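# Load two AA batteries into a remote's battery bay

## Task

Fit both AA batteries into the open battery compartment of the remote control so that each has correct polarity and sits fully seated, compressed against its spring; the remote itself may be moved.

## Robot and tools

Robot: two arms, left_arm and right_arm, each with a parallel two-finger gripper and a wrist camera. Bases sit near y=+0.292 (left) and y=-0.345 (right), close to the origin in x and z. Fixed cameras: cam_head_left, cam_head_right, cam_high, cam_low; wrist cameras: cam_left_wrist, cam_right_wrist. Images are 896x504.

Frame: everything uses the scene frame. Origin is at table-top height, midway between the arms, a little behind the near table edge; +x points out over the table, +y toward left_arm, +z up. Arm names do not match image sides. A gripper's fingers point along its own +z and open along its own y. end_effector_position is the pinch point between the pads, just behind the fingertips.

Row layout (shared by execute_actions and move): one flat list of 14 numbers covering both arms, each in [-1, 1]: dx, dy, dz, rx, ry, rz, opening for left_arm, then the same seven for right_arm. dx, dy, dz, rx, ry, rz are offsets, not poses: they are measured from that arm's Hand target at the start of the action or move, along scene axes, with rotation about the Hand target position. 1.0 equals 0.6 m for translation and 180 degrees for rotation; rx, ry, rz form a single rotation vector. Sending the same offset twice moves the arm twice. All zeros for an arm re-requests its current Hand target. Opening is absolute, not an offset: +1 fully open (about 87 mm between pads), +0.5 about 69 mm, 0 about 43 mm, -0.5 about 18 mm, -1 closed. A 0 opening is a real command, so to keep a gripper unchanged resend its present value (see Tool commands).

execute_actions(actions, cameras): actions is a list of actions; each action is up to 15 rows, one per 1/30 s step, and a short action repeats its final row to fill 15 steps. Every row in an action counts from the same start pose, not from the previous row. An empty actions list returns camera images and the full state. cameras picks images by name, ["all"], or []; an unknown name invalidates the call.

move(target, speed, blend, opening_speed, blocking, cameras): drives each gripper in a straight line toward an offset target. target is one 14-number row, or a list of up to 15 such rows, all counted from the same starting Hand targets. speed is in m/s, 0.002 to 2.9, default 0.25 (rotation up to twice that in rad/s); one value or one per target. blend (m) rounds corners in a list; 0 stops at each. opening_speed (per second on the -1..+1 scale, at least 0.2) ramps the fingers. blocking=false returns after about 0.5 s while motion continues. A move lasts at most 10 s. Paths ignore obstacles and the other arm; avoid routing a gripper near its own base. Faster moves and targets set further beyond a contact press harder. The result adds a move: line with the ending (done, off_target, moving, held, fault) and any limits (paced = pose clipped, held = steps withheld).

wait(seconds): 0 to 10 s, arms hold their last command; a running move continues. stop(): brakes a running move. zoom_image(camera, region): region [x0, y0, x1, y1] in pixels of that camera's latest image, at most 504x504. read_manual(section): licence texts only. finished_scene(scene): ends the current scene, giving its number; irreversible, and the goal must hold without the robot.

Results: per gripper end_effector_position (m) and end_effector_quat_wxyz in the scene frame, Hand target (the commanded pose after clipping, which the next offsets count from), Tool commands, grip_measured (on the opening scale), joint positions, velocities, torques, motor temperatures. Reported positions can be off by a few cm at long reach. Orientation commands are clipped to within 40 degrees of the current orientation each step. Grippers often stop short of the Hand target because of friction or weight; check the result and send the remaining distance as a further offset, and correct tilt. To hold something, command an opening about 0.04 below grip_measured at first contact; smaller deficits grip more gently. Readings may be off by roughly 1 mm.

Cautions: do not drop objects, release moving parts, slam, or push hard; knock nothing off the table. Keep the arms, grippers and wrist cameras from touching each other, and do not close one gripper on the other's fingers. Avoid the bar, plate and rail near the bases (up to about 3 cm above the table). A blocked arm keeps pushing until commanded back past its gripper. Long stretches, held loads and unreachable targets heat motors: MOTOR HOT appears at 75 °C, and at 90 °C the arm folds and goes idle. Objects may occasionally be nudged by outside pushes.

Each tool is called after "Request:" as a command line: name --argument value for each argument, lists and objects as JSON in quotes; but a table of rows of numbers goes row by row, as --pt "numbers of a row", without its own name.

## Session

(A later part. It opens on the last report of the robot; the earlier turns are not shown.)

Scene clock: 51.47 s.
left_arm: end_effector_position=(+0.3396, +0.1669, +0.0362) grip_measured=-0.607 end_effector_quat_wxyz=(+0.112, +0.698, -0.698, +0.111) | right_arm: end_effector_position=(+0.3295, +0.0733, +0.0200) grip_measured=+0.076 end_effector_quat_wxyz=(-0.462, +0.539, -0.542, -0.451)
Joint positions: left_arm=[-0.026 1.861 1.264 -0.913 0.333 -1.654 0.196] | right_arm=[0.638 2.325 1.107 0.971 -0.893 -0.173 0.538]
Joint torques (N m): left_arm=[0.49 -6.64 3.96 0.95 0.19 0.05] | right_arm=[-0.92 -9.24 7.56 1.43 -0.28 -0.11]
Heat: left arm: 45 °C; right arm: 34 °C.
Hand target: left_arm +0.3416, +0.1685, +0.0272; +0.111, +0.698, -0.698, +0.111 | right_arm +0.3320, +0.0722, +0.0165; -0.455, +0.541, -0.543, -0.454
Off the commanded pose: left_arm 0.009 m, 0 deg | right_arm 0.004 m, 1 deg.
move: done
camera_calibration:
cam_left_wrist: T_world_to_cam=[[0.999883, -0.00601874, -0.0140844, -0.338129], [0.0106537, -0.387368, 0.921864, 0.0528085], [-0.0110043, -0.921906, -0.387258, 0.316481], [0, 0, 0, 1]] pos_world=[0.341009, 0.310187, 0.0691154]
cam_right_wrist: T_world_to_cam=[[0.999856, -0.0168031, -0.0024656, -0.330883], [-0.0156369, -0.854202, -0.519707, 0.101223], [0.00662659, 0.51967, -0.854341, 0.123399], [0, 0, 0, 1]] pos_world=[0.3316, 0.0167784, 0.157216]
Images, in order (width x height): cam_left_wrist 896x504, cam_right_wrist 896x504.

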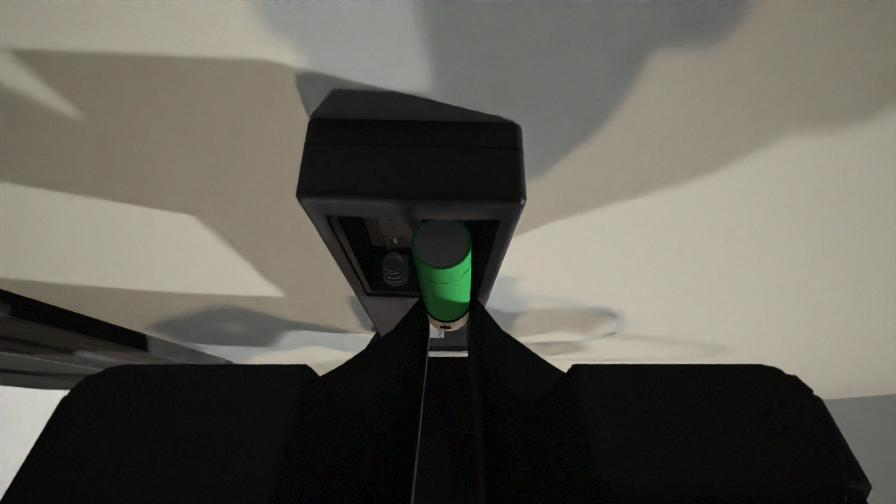

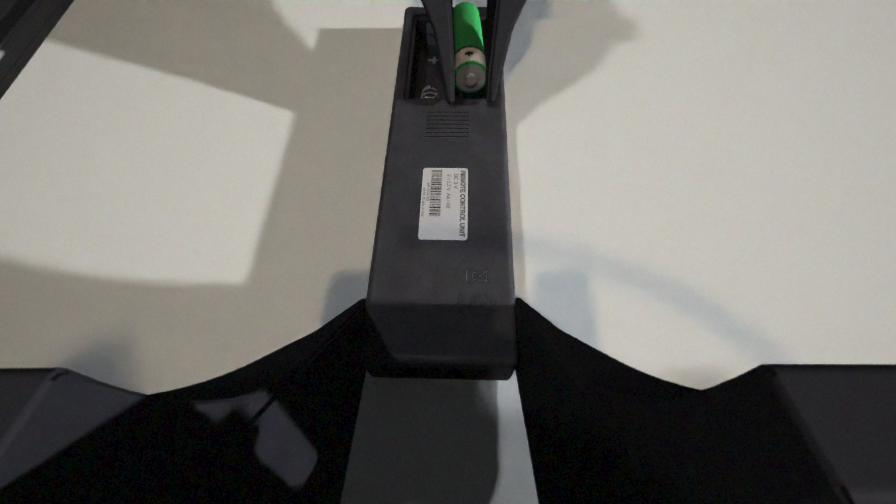

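Request:
move --pt "0.0 0.00 -0.003 0 0 0 -0.5 0 0 0 0 0 0 -0.04" --pt "0.0 0.006 0.014 0 0 0 -0.5 0 0 0 0 0 0 -0.04" --speed 0.05 --opening_speed 0.5 --cameras '["cam_right_wrist","cam_left_wrist"]'

Request:
zoom_image --camera "cam_left_wrist" --region '[340, 80, 560, 340]'

Request:
zoom_image --camera "cam_right_wrist" --region '[380, 0, 530, 110]'

Scene clock: 53.20 s.
left_arm: end_effector_position=(+0.3412, +0.1666, +0.0359) grip_measured=-0.500 end_effector_quat_wxyz=(+0.110, +0.696, -0.700, +0.116) | right_arm: end_effector_position=(+0.3295, +0.0733, +0.0200) grip_measured=+0.076 end_effector_quat_wxyz=(-0.462, +0.539, -0.542, -0.451)
Joint positions: left_arm=[-0.025 1.862 1.263 -0.902 0.337 -1.649 0.25] | right_arm=[0.638 2.325 1.107 0.971 -0.893 -0.173 0.538]
Joint torques (N m): left_arm=[1.39 -7.75 5.59 0.43 0.16 0.11] | right_arm=[-0.85 -9.24 7.5 1.44 -0.29 -0.13]
Heat: left arm: 45 °C; right arm: 34 °C.
Hand target: left_arm +0.3417, +0.1720, +0.0356; +0.111, +0.698, -0.698, +0.111 | right_arm +0.3320, +0.0722, +0.0165; -0.455, +0.541, -0.543, -0.454
Off the commanded pose: left_arm 0.006 m, 1 deg | right_arm 0.004 m, 1 deg.
move: done
camera_calibration:
cam_left_wrist: T_world_to_cam=[[0.999938, -0.00992155, -0.00514885, -0.339382], [0.000952128, -0.38335, 0.923603, 0.0554098], [-0.0111374, -0.92355, -0.383316, 0.316284], [0, 0, 0, 1]] pos_world=[0.34283, 0.309978, 0.0683127]
cam_right_wrist: T_world_to_cam=[[0.999856, -0.0168031, -0.0024656, -0.330883], [-0.0156369, -0.854202, -0.519707, 0.101223], [0.00662659, 0.51967, -0.854341, 0.123399], [0, 0, 0, 1]] pos_world=[0.3316, 0.0167784, 0.157216]
Images, in order (width x height): cam_left_wrist 896x504, cam_right_wrist 896x504.

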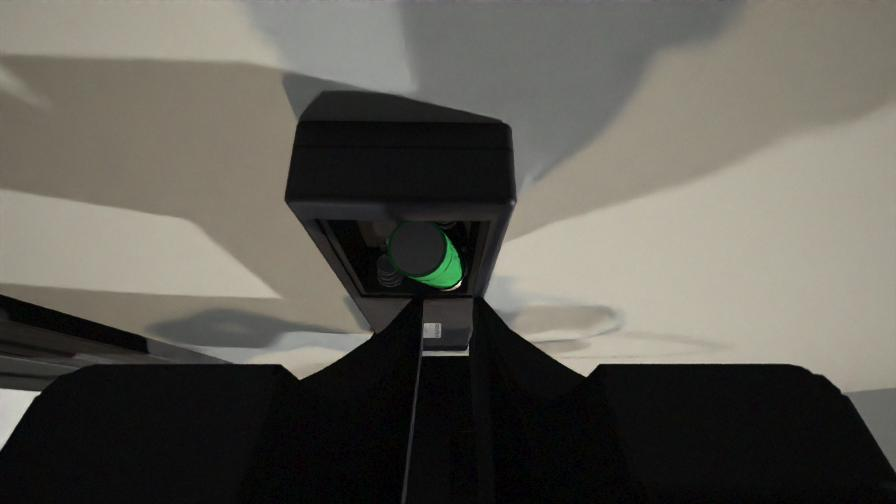

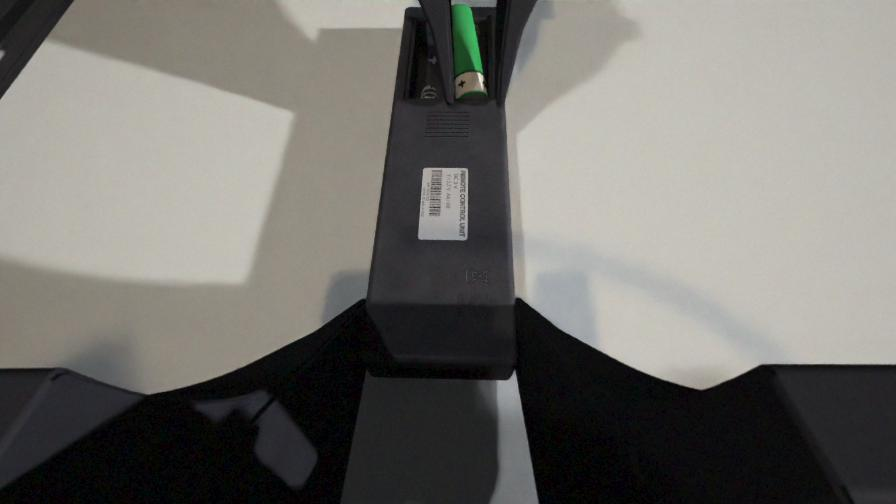

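Scaled by 1.938 from the camera's 896x504 image, which has a finer 1280x720 frame.

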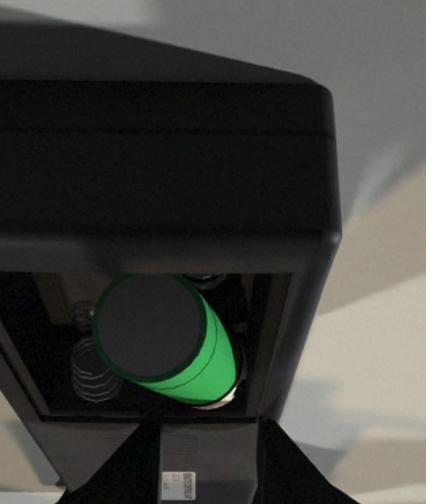

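Scaled by 3.360 from the camera's 896x504 image, which has a finer 1280x720 frame.

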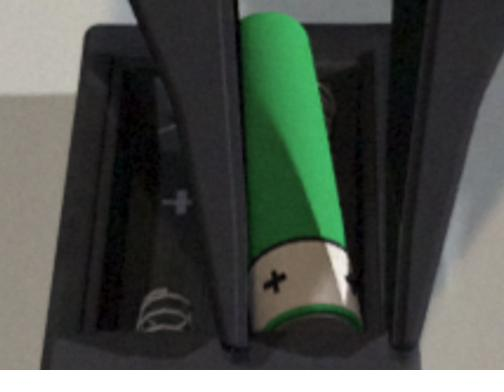

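Request:
move --pt "0.0 0.00 0.03 0 0 0 -0.45 0 0 0 0 0 0 -0.04" --pt "-0.002 0.024 0.03 0.03 0 0 -0.4 0 0 0 0 0 0 -0.04" --speed 0.08 --cameras '["cam_right_wrist","cam_left_wrist"]'

Request:
zoom_image --camera "cam_left_wrist" --region '[340, 80, 560, 340]'

Request:
zoom_image --camera "cam_right_wrist" --region '[380, 0, 530, 110]'

Scene clock: 56.30 s.
left_arm: end_effector_position=(+0.3388, +0.1794, +0.0433) grip_measured=-0.400 end_effector_quat_wxyz=(+0.092, +0.702, -0.702, +0.078) | right_arm: end_effector_position=(+0.3295, +0.0733, +0.0200) grip_measured=+0.076 end_effector_quat_wxyz=(-0.462, +0.539, -0.542, -0.451)
Joint positions: left_arm=[-0.023 1.857 1.317 -0.995 0.259 -1.648 0.3] | right_arm=[0.638 2.325 1.107 0.971 -0.893 -0.173 0.538]
Joint torques (N m): left_arm=[1.11 -10.11 6.16 0.24 -0.09 0.11] | right_arm=[-0.94 -9.18 7.56 1.43 -0.3 -0.11]
Heat: left arm: 46 °C; right arm: 34 °C.
Hand target: left_arm +0.3405, +0.1864, +0.0537; +0.078, +0.703, -0.703, +0.078 | right_arm +0.3320, +0.0722, +0.0165; -0.455, +0.541, -0.543, -0.454
Off the commanded pose: left_arm 0.013 m, 2 deg | right_arm 0.004 m, 1 deg.
move: off_target (left_arm); target 2's new opening was sent with left_arm's hand 0.013 m and 2 deg from that target
camera_calibration:
cam_left_wrist: T_world_to_cam=[[0.999444, -0.0057771, -0.0328337, -0.336189], [0.0265871, -0.456071, 0.889546, 0.0594786], [-0.0201135, -0.889925, -0.455663, 0.331077], [0, 0, 0, 1]] pos_world=[0.34108, 0.319818, 0.0869126]
cam_right_wrist: T_world_to_cam=[[0.999856, -0.0168031, -0.0024656, -0.330883], [-0.0156369, -0.854202, -0.519707, 0.101223], [0.00662659, 0.51967, -0.854341, 0.123399], [0, 0, 0, 1]] pos_world=[0.3316, 0.0167784, 0.157216]
Images, in order (width x height): cam_left_wrist 896x504, cam_right_wrist 896x504.

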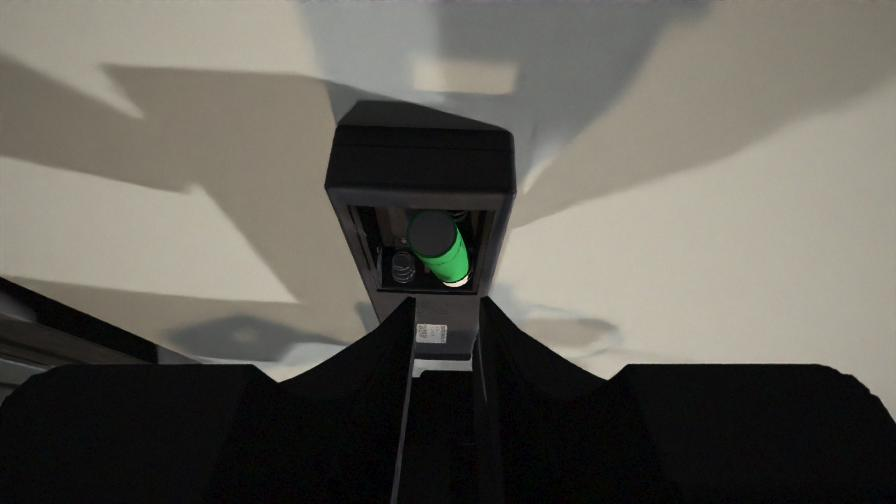

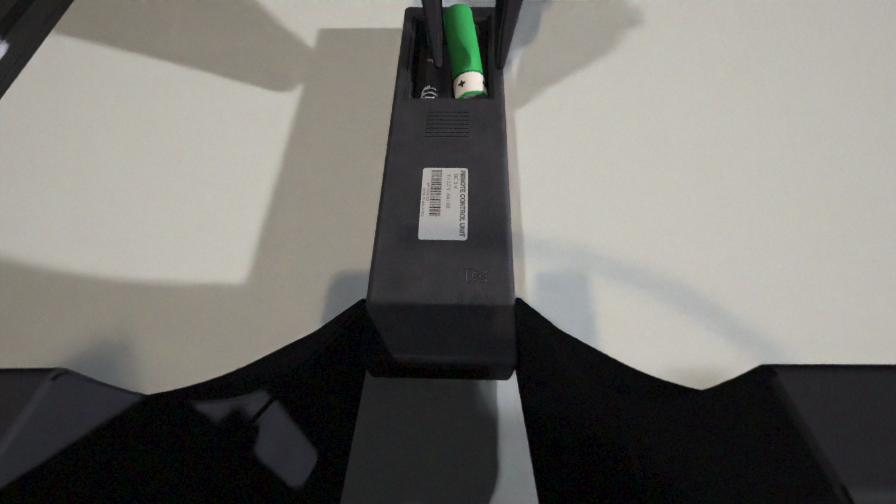

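Scaled by 1.938 from the camera's 896x504 image, which has a finer 1280x720 frame.

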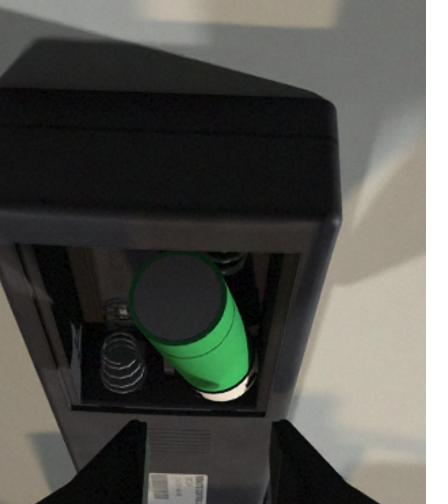

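Scaled by 3.360 from the camera's 896x504 image, which has a finer 1280x720 frame.

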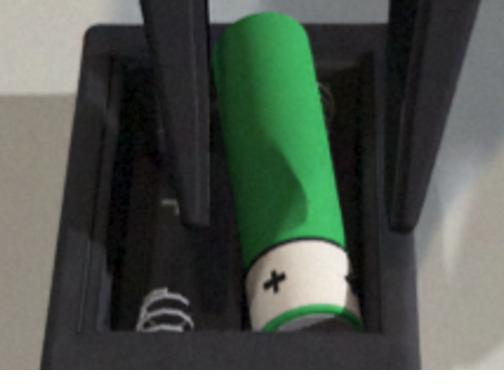

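Request:
move --pt "-0.004 0.02 0.003 0.114 0 0.03 -0.4 0 0 0 0 0 0 -0.04" --speed 0.08 --cameras '["cam_right_wrist","cam_left_wrist"]'

Request:
zoom_image --camera "cam_left_wrist" --region '[340, 80, 560, 340]'

Request:
zoom_image --camera "cam_right_wrist" --region '[380, 0, 530, 110]'

Scene clock: 60.20 s.
left_arm: end_effector_position=(+0.3379, +0.1973, +0.0470) grip_measured=-0.400 end_effector_quat_wxyz=(-0.042, +0.736, -0.675, -0.042) | right_arm: end_effector_position=(+0.3295, +0.0733, +0.0200) grip_measured=+0.076 end_effector_quat_wxyz=(-0.462, +0.539, -0.542, -0.451)
Joint positions: left_arm=[-0.154 1.837 1.387 -1.112 -0.102 -1.866 0.3] | right_arm=[0.638 2.325 1.107 0.971 -0.893 -0.173 0.538]
Joint torques (N m): left_arm=[-0.61 -9.24 6.26 0.15 -0.34 -0.18] | right_arm=[-0.84 -9.17 7.54 1.44 -0.31 -0.14]
Heat: left arm: 46 °C; right arm: 34 °C.
Hand target: left_arm +0.3381, +0.1984, +0.0554; -0.052, +0.737, -0.672, -0.045 | right_arm +0.3320, +0.0722, +0.0165; -0.455, +0.541, -0.543, -0.454
Off the commanded pose: left_arm 0.009 m, 1 deg | right_arm 0.004 m, 1 deg.
move: done
camera_calibration:
cam_left_wrist: T_world_to_cam=[[0.99617, 0.0869123, -0.00960487, -0.353369], [0.0707445, -0.736515, 0.672711, 0.114847], [0.0513927, -0.670814, -0.739843, 0.294629], [0, 0, 0, 1]] pos_world=[0.328748, 0.31294, 0.137326]
cam_right_wrist: T_world_to_cam=[[0.999856, -0.0168031, -0.0024656, -0.330883], [-0.0156369, -0.854202, -0.519707, 0.101223], [0.00662659, 0.51967, -0.854341, 0.123399], [0, 0, 0, 1]] pos_world=[0.3316, 0.0167784, 0.157216]
Images, in order (width x height): cam_left_wrist 896x504, cam_right_wrist 896x504.

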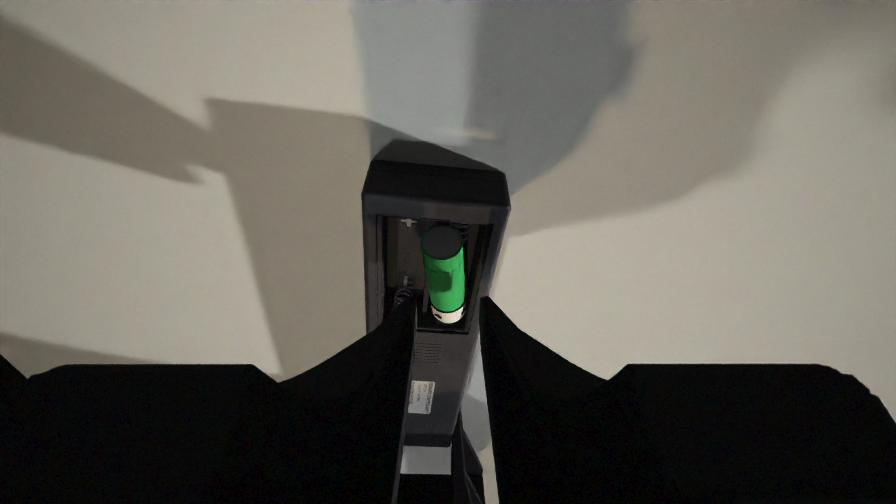

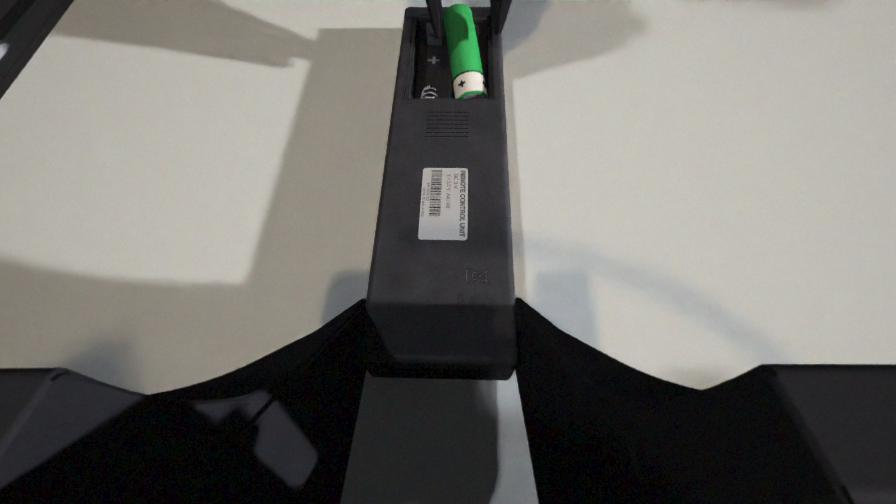

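Scaled by 1.938 from the camera's 896x504 image, which has a finer 1280x720 frame.

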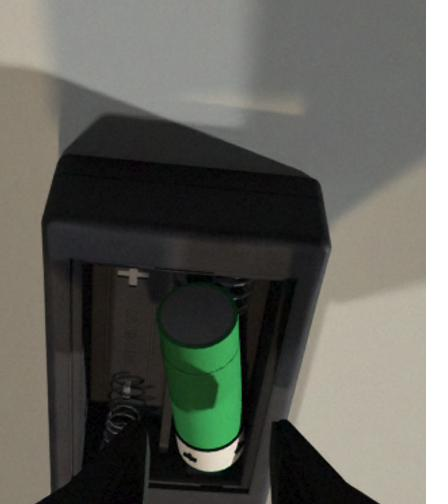

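Scaled by 3.360 from the camera's 896x504 image, which has a finer 1280x720 frame.

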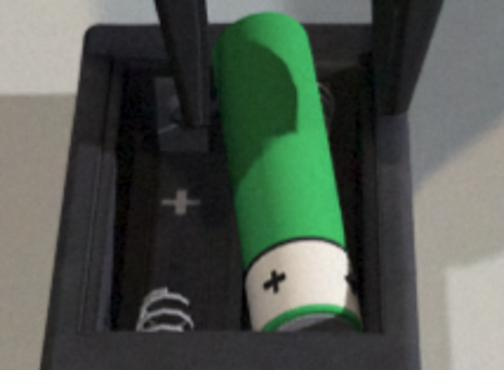

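Request:
move --pt "-0.002 0.006 -0.022 0 0 0.0 -0.4 0 0 0 0 0 0 -0.04" --speed 0.06 --cameras '["cam_right_wrist","cam_left_wrist"]'

Request:
zoom_image --camera "cam_left_wrist" --region '[340, 120, 560, 380]'

Request:
zoom_image --camera "cam_right_wrist" --region '[380, 0, 530, 110]'

Scene clock: 61.47 s.
left_arm: end_effector_position=(+0.3357, +0.1980, +0.0420) grip_measured=-0.400 end_effector_quat_wxyz=(-0.041, +0.736, -0.675, -0.044) | right_arm: end_effector_position=(+0.3295, +0.0733, +0.0200) grip_measured=+0.076 end_effector_quat_wxyz=(-0.462, +0.539, -0.542, -0.451)
Joint positions: left_arm=[-0.154 1.837 1.366 -1.095 -0.103 -1.866 0.3] | right_arm=[0.638 2.325 1.107 0.971 -0.893 -0.173 0.538]
Joint torques (N m): left_arm=[0.23 -8.79 4.27 0.55 -0.33 -0.07] | right_arm=[-0.91 -9.17 7.53 1.43 -0.29 -0.13]
Heat: left arm: 46 °C; right arm: 34 °C.
Hand target: left_arm +0.3368, +0.2020, +0.0422; -0.052, +0.737, -0.672, -0.045 | right_arm +0.3320, +0.0722, +0.0165; -0.455, +0.541, -0.543, -0.454
Off the commanded pose: left_arm 0.004 m, 1 deg | right_arm 0.004 m, 1 deg.
move: done
camera_calibration:
cam_left_wrist: T_world_to_cam=[[0.996097, 0.0872949, -0.0130495, -0.351209], [0.0734295, -0.737531, 0.671309, 0.118279], [0.0489774, -0.669647, -0.741063, 0.292166], [0, 0, 0, 1]] pos_world=[0.326844, 0.313541, 0.132529]
cam_right_wrist: T_world_to_cam=[[0.999856, -0.0168031, -0.0024656, -0.330883], [-0.0156369, -0.854202, -0.519707, 0.101223], [0.00662659, 0.51967, -0.854341, 0.123399], [0, 0, 0, 1]] pos_world=[0.3316, 0.0167784, 0.157216]
Images, in order (width x height): cam_left_wrist 896x504, cam_right_wrist 896x504.

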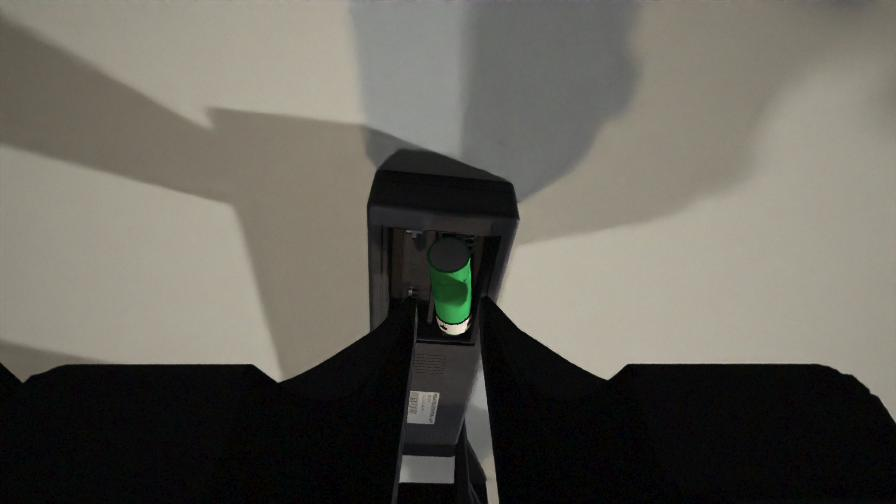

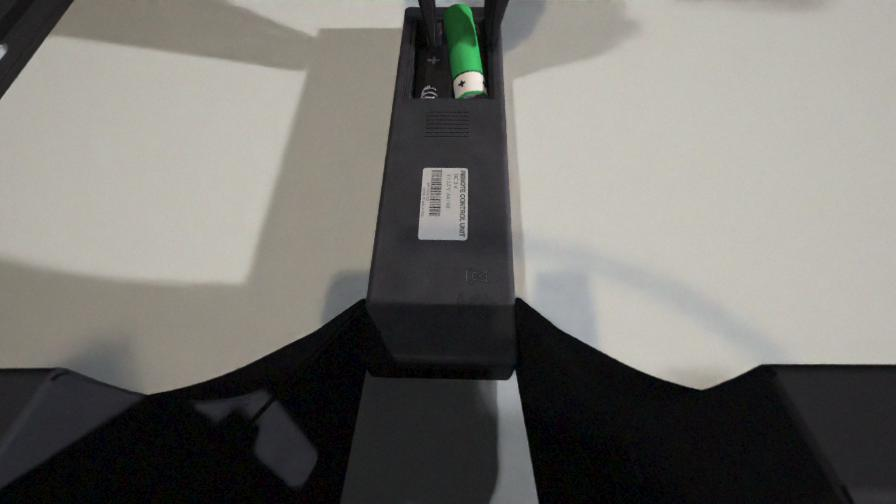

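Scaled by 1.938 from the camera's 896x504 image, which has a finer 1280x720 frame.

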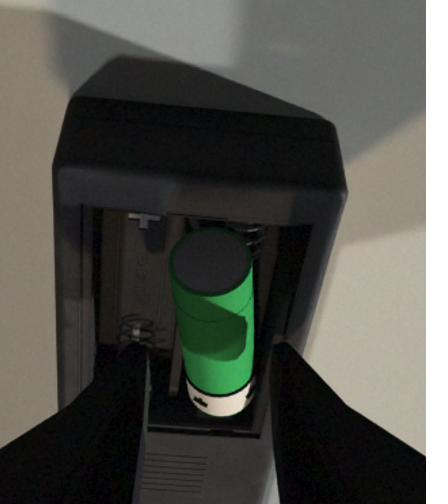

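Scaled by 3.360 from the camera's 896x504 image, which has a finer 1280x720 frame.

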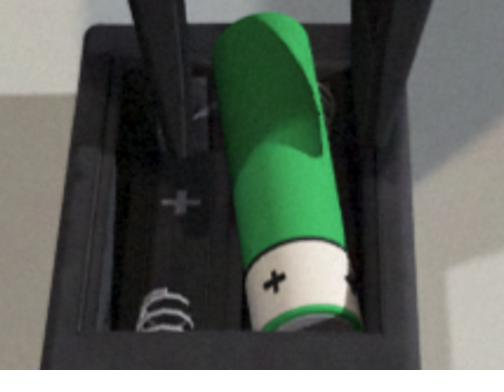

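Request:
move --pt "-0.001 0.00 -0.014 0 0 0.0 -0.4 0 0 0 0 0 0 -0.04" --pt "-0.001 0.00 -0.014 0 0 0.0 -0.7 0 0 0 0 0 0 -0.04" --speed 0.06 --opening_speed 0.6 --cameras '["cam_right_wrist","cam_left_wrist"]'

Request:
zoom_image --camera "cam_left_wrist" --region '[340, 120, 560, 380]'

Request:
zoom_image --camera "cam_right_wrist" --region '[380, 0, 530, 110]'

Scene clock: 63.20 s.
left_arm: end_effector_position=(+0.3365, +0.1981, +0.0358) grip_measured=-0.622 end_effector_quat_wxyz=(-0.044, +0.736, -0.674, -0.040) | right_arm: end_effector_position=(+0.3294, +0.0734, +0.0200) grip_measured=+0.076 end_effector_quat_wxyz=(-0.462, +0.539, -0.541, -0.451)
Joint positions: left_arm=[-0.154 1.837 1.34 -1.059 -0.104 -1.866 0.189] | right_arm=[0.638 2.325 1.107 0.971 -0.894 -0.173 0.538]
Joint torques (N m): left_arm=[0.23 -8.2 4.22 0.54 -0.32 -0.07] | right_arm=[-0.98 -9.14 7.51 1.44 -0.3 -0.11]
Heat: left arm: 45 °C; right arm: 34 °C.
Hand target: left_arm +0.3361, +0.2020, +0.0338; -0.052, +0.737, -0.672, -0.045 | right_arm +0.3319, +0.0722, +0.0165; -0.455, +0.541, -0.543, -0.454
Off the commanded pose: left_arm 0.004 m, 1 deg | right_arm 0.004 m, 1 deg.
move: done
camera_calibration:
cam_left_wrist: T_world_to_cam=[[0.99619, 0.0871519, -0.00312446, -0.352359], [0.0665787, -0.736911, 0.672703, 0.124604], [0.0563249, -0.670348, -0.739906, 0.285239], [0, 0, 0, 1]] pos_world=[0.326655, 0.31374, 0.126128]
cam_right_wrist: T_world_to_cam=[[0.999871, -0.0159303, -0.00217294, -0.330749], [-0.0147386, -0.854176, -0.519776, 0.100934], [0.0064241, 0.51974, -0.8543, 0.12346], [0, 0, 0, 1]] pos_world=[0.331401, 0.016779, 0.157216]
Images, in order (width x height): cam_left_wrist 896x504, cam_right_wrist 896x504.

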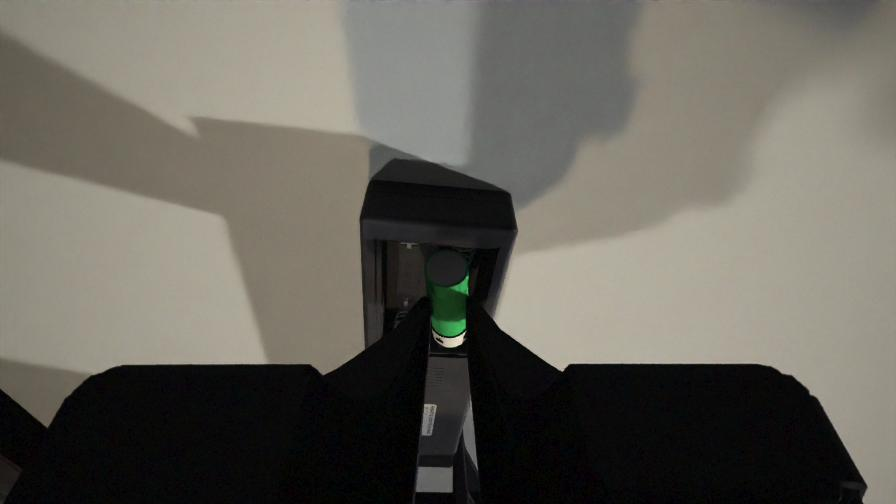

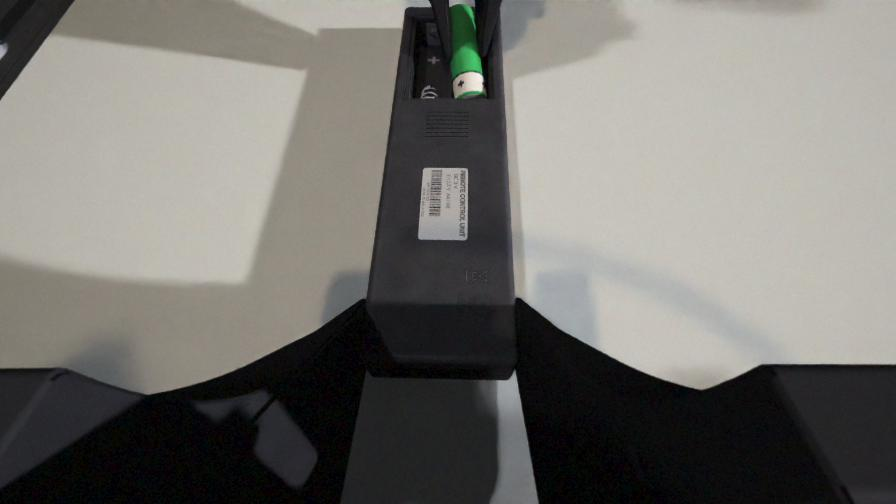

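Scaled by 1.938 from the camera's 896x504 image, which has a finer 1280x720 frame.

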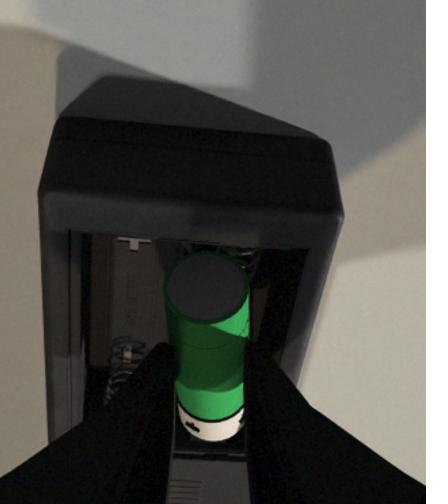

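Scaled by 3.360 from the camera's 896x504 image, which has a finer 1280x720 frame.

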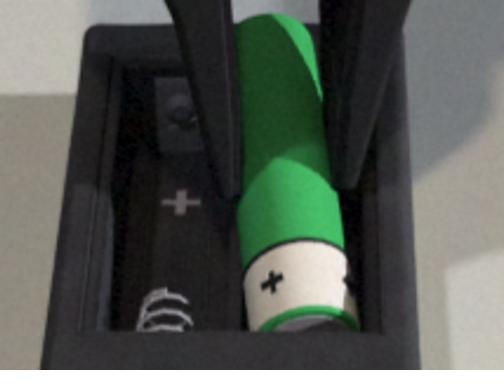

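Request:
move --pt "0 -0.003 0.045 0 0 0.0 -0.72 0 0 0 0 0 0 -0.04" --pt "0.005 -0.02 0.055 -0.172 0 -0.03 -0.72 0 0 0 0 0 0 -0.04" --speed 0.1 --cameras '["cam_right_wrist","cam_left_wrist"]'

Request:
zoom_image --camera "cam_left_wrist" --region '[340, 120, 560, 380]'

Request:
zoom_image --camera "cam_right_wrist" --region '[380, 0, 530, 110]'

Scene clock: 68.47 s.
left_arm: end_effector_position=(+0.3392, +0.1887, +0.0704) grip_measured=-0.622 end_effector_quat_wxyz=(+0.137, +0.694, -0.695, +0.134) | right_arm: end_effector_position=(+0.3294, +0.0733, +0.0199) grip_measured=+0.076 end_effector_quat_wxyz=(-0.461, +0.539, -0.542, -0.451)
Joint positions: left_arm=[0.071 1.835 1.342 -1.056 0.406 -1.549 0.189] | right_arm=[0.638 2.325 1.107 0.97 -0.894 -0.173 0.538]
Joint torques (N m): left_arm=[1.14 -7.23 4.38 0.64 0.46 0.15] | right_arm=[-0.95 -9.14 7.51 1.43 -0.3 -0.12]
Heat: left arm: 45 °C; right arm: 35 °C.
Hand target: left_arm +0.3392, +0.1900, +0.0669; +0.144, +0.693, -0.693, +0.139 | right_arm +0.3319, +0.0722, +0.0165; -0.455, +0.541, -0.543, -0.454
Off the commanded pose: left_arm 0.004 m, 1 deg | right_arm 0.004 m, 1 deg.
move: done
camera_calibration:
cam_left_wrist: T_world_to_cam=[[0.99982, -0.00861494, -0.0169267, -0.336386], [0.0132347, -0.323204, 0.946237, 0.0149863], [-0.0136226, -0.94629, -0.323032, 0.350754], [0, 0, 0, 1]] pos_world=[0.340905, 0.333861, 0.0934303]
cam_right_wrist: T_world_to_cam=[[0.99987, -0.0159468, -0.00252948, -0.330793], [-0.0149394, -0.85429, -0.519582, 0.100974], [0.00612475, 0.519552, -0.854417, 0.12358], [0, 0, 0, 1]] pos_world=[0.331502, 0.0167795, 0.157216]
Images, in order (width x height): cam_left_wrist 896x504, cam_right_wrist 896x504.

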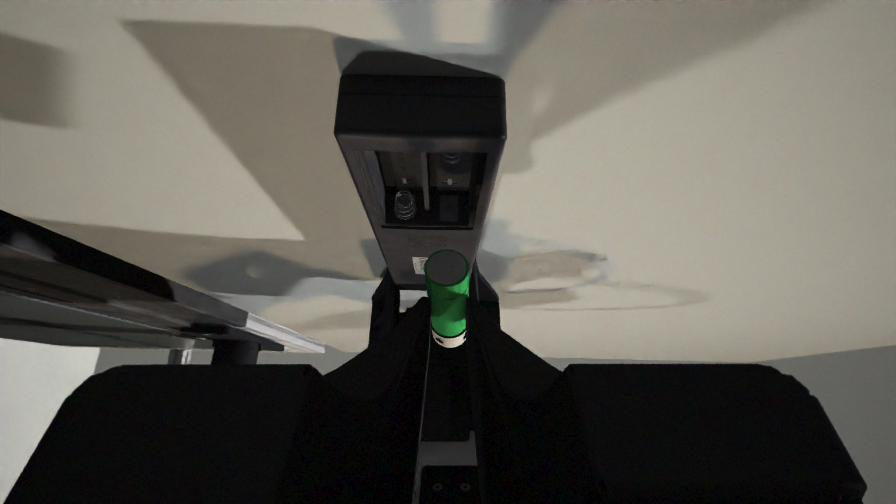

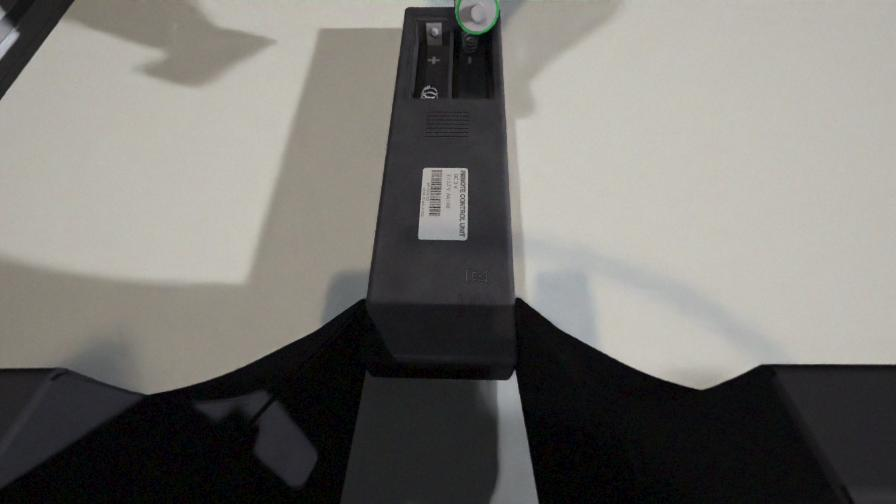

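Scaled by 1.938 from the camera's 896x504 image, which has a finer 1280x720 frame.

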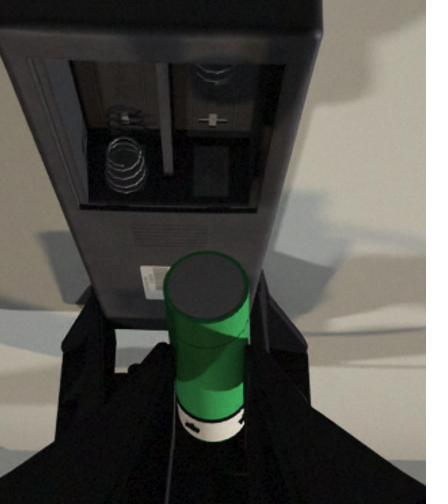

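Scaled by 3.360 from the camera's 896x504 image, which has a finer 1280x720 frame.

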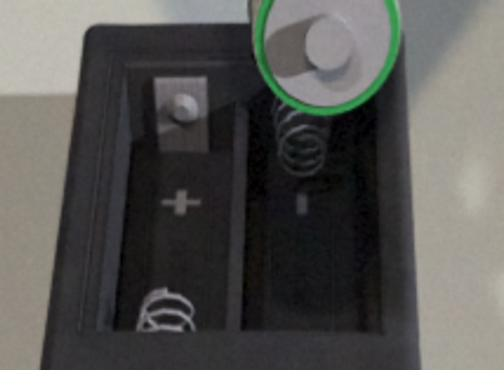

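Request:
move --pt "0.00 -0.0065 -0.035 -0.012 0 -0.0 -0.72 0 0 0 0 0 0 -0.04" --speed 0.1 --cameras '["cam_right_wrist","cam_left_wrist"]'

Request:
zoom_image --camera "cam_left_wrist" --region '[340, 120, 560, 380]'

Request:
zoom_image --camera "cam_right_wrist" --region '[380, 0, 530, 110]'

Scene clock: 70.40 s.
left_arm: end_effector_position=(+0.3389, +0.1837, +0.0487) grip_measured=-0.622 end_effector_quat_wxyz=(+0.151, +0.690, -0.693, +0.146) | right_arm: end_effector_position=(+0.3294, +0.0733, +0.0199) grip_measured=+0.076 end_effector_quat_wxyz=(-0.461, +0.539, -0.542, -0.451)
Joint positions: left_arm=[0.071 1.871 1.281 -0.965 0.444 -1.544 0.189] | right_arm=[0.638 2.325 1.107 0.97 -0.894 -0.173 0.538]
Joint torques (N m): left_arm=[1.36 -7.47 4.25 0.64 0.51 0.13] | right_arm=[-0.92 -9.16 7.54 1.44 -0.29 -0.11]
Heat: left arm: 45 °C; right arm: 35 °C.
Hand target: left_arm +0.3392, +0.1861, +0.0459; +0.157, +0.690, -0.690, +0.152 | right_arm +0.3319, +0.0722, +0.0165; -0.455, +0.541, -0.543, -0.454
Off the commanded pose: left_arm 0.004 m, 1 deg | right_arm 0.004 m, 1 deg.
move: done
camera_calibration:
cam_left_wrist: T_world_to_cam=[[0.999729, -0.0131763, -0.0191938, -0.335498], [0.0146035, -0.287162, 0.957771, 0.0262992], [-0.0181316, -0.957792, -0.286891, 0.340948], [0, 0, 0, 1]] pos_world=[0.341205, 0.329688, 0.0661869]
cam_right_wrist: T_world_to_cam=[[0.99987, -0.0159468, -0.00252948, -0.330793], [-0.0149394, -0.85429, -0.519582, 0.100974], [0.00612475, 0.519552, -0.854417, 0.12358], [0, 0, 0, 1]] pos_world=[0.331502, 0.0167795, 0.157216]
Images, in order (width x height): cam_left_wrist 896x504, cam_right_wrist 896x504.

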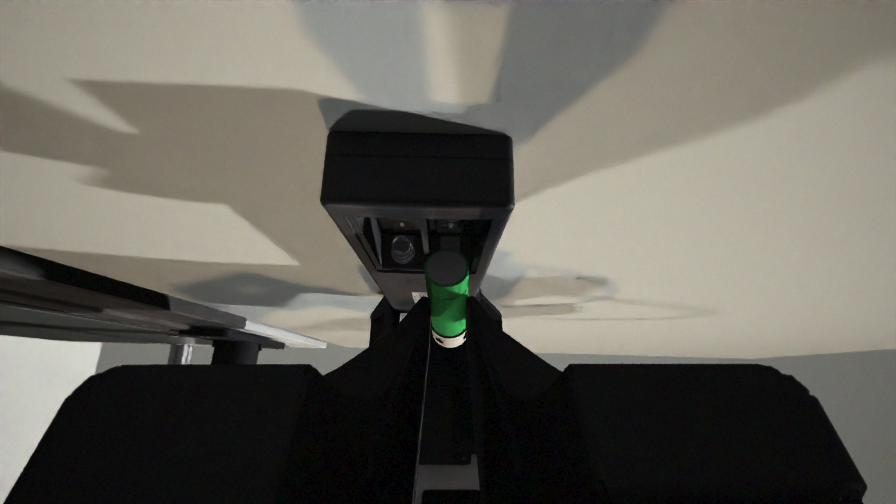

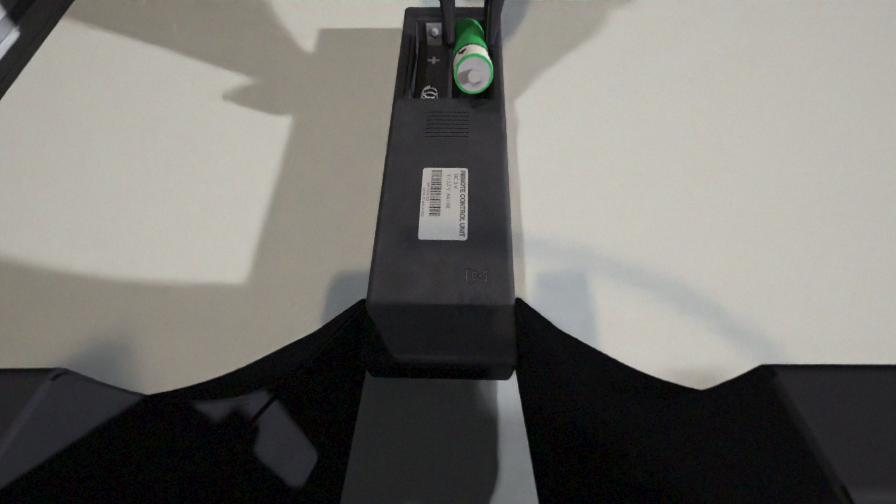

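Scaled by 1.938 from the camera's 896x504 image, which has a finer 1280x720 frame.

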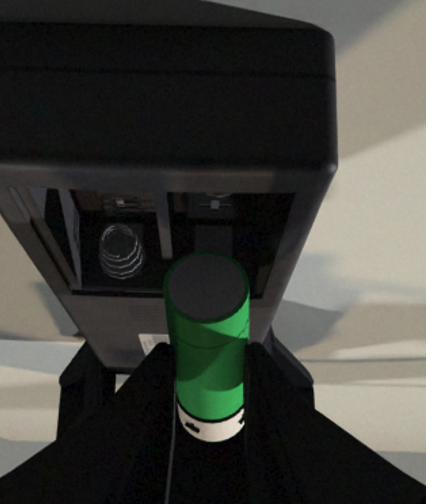

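Scaled by 3.360 from the camera's 896x504 image, which has a finer 1280x720 frame.

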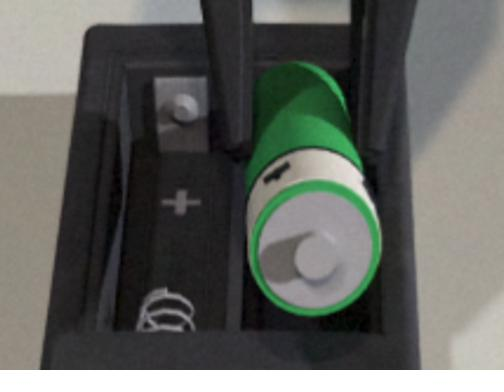

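Request:
move --pt "0.0025 0.000 -0.017 0 0 -0.0 -0.72 0 0 0 0 0 0 -0.04" --speed 0.06 --cameras '["cam_right_wrist","cam_left_wrist"]'

Request:
zoom_image --camera "cam_left_wrist" --region '[340, 120, 560, 380]'

Request:
zoom_image --camera "cam_right_wrist" --region '[380, 0, 530, 110]'

Scene clock: 74.13 s.
left_arm: end_effector_position=(+0.3408, +0.1839, +0.0392) grip_measured=-0.622 end_effector_quat_wxyz=(+0.151, +0.689, -0.693, +0.147) | right_arm: end_effector_position=(+0.3294, +0.0733, +0.0199) grip_measured=+0.076 end_effector_quat_wxyz=(-0.461, +0.539, -0.542, -0.451)
Joint positions: left_arm=[0.071 1.89 1.266 -0.929 0.445 -1.544 0.189] | right_arm=[0.638 2.325 1.107 0.97 -0.894 -0.173 0.538]
Joint torques (N m): left_arm=[1.37 -7.43 4.14 0.58 0.47 0.12] | right_arm=[-0.94 -9.17 7.54 1.43 -0.28 -0.11]
Heat: left arm: 45 °C; right arm: 35 °C.
Hand target: left_arm +0.3406, +0.1861, +0.0356; +0.157, +0.690, -0.690, +0.152 | right_arm +0.3319, +0.0722, +0.0165; -0.455, +0.541, -0.543, -0.454
Off the commanded pose: left_arm 0.004 m, 1 deg | right_arm 0.004 m, 1 deg.
move: done
camera_calibration:
cam_left_wrist: T_world_to_cam=[[0.99977, -0.0132283, -0.0169047, -0.337709], [0.0124071, -0.286527, 0.957992, 0.0360549], [-0.0175162, -0.957981, -0.286297, 0.338236], [0, 0, 0, 1]] pos_world=[0.343109, 0.329887, 0.0565868]
cam_right_wrist: T_world_to_cam=[[0.99987, -0.0159468, -0.00252948, -0.330793], [-0.0149394, -0.85429, -0.519582, 0.100974], [0.00612475, 0.519552, -0.854417, 0.12358], [0, 0, 0, 1]] pos_world=[0.331502, 0.0167795, 0.157216]
Images, in order (width x height): cam_left_wrist 896x504, cam_right_wrist 896x504.

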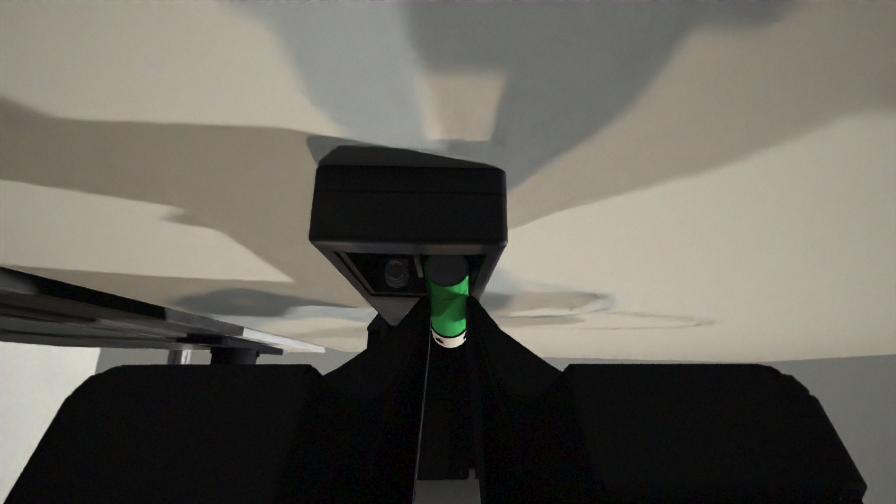

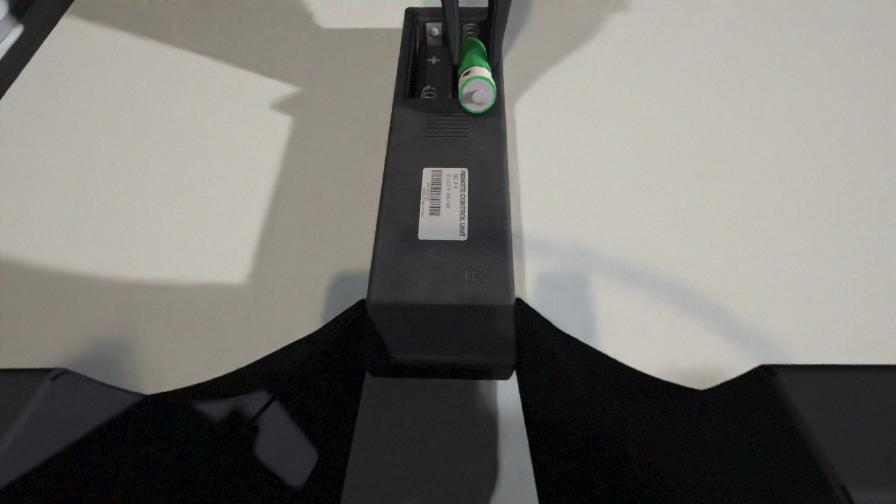

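Scaled by 1.938 from the camera's 896x504 image, which has a finer 1280x720 frame.

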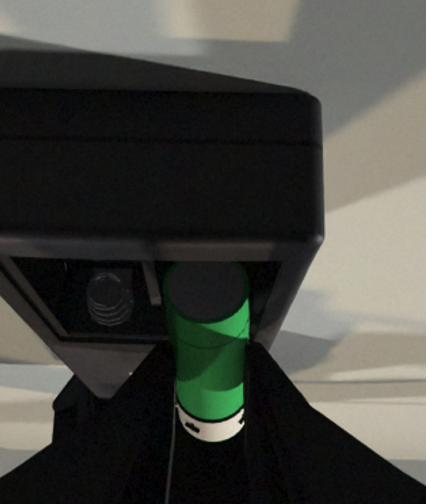

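Scaled by 3.360 from the camera's 896x504 image, which has a finer 1280x720 frame.

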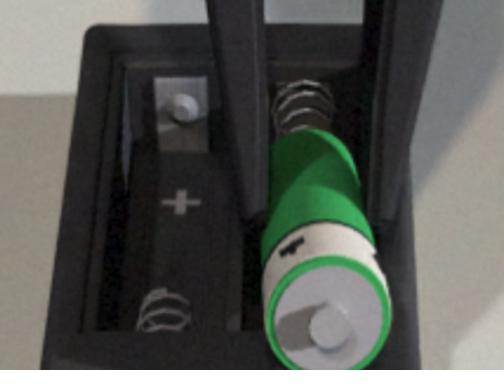

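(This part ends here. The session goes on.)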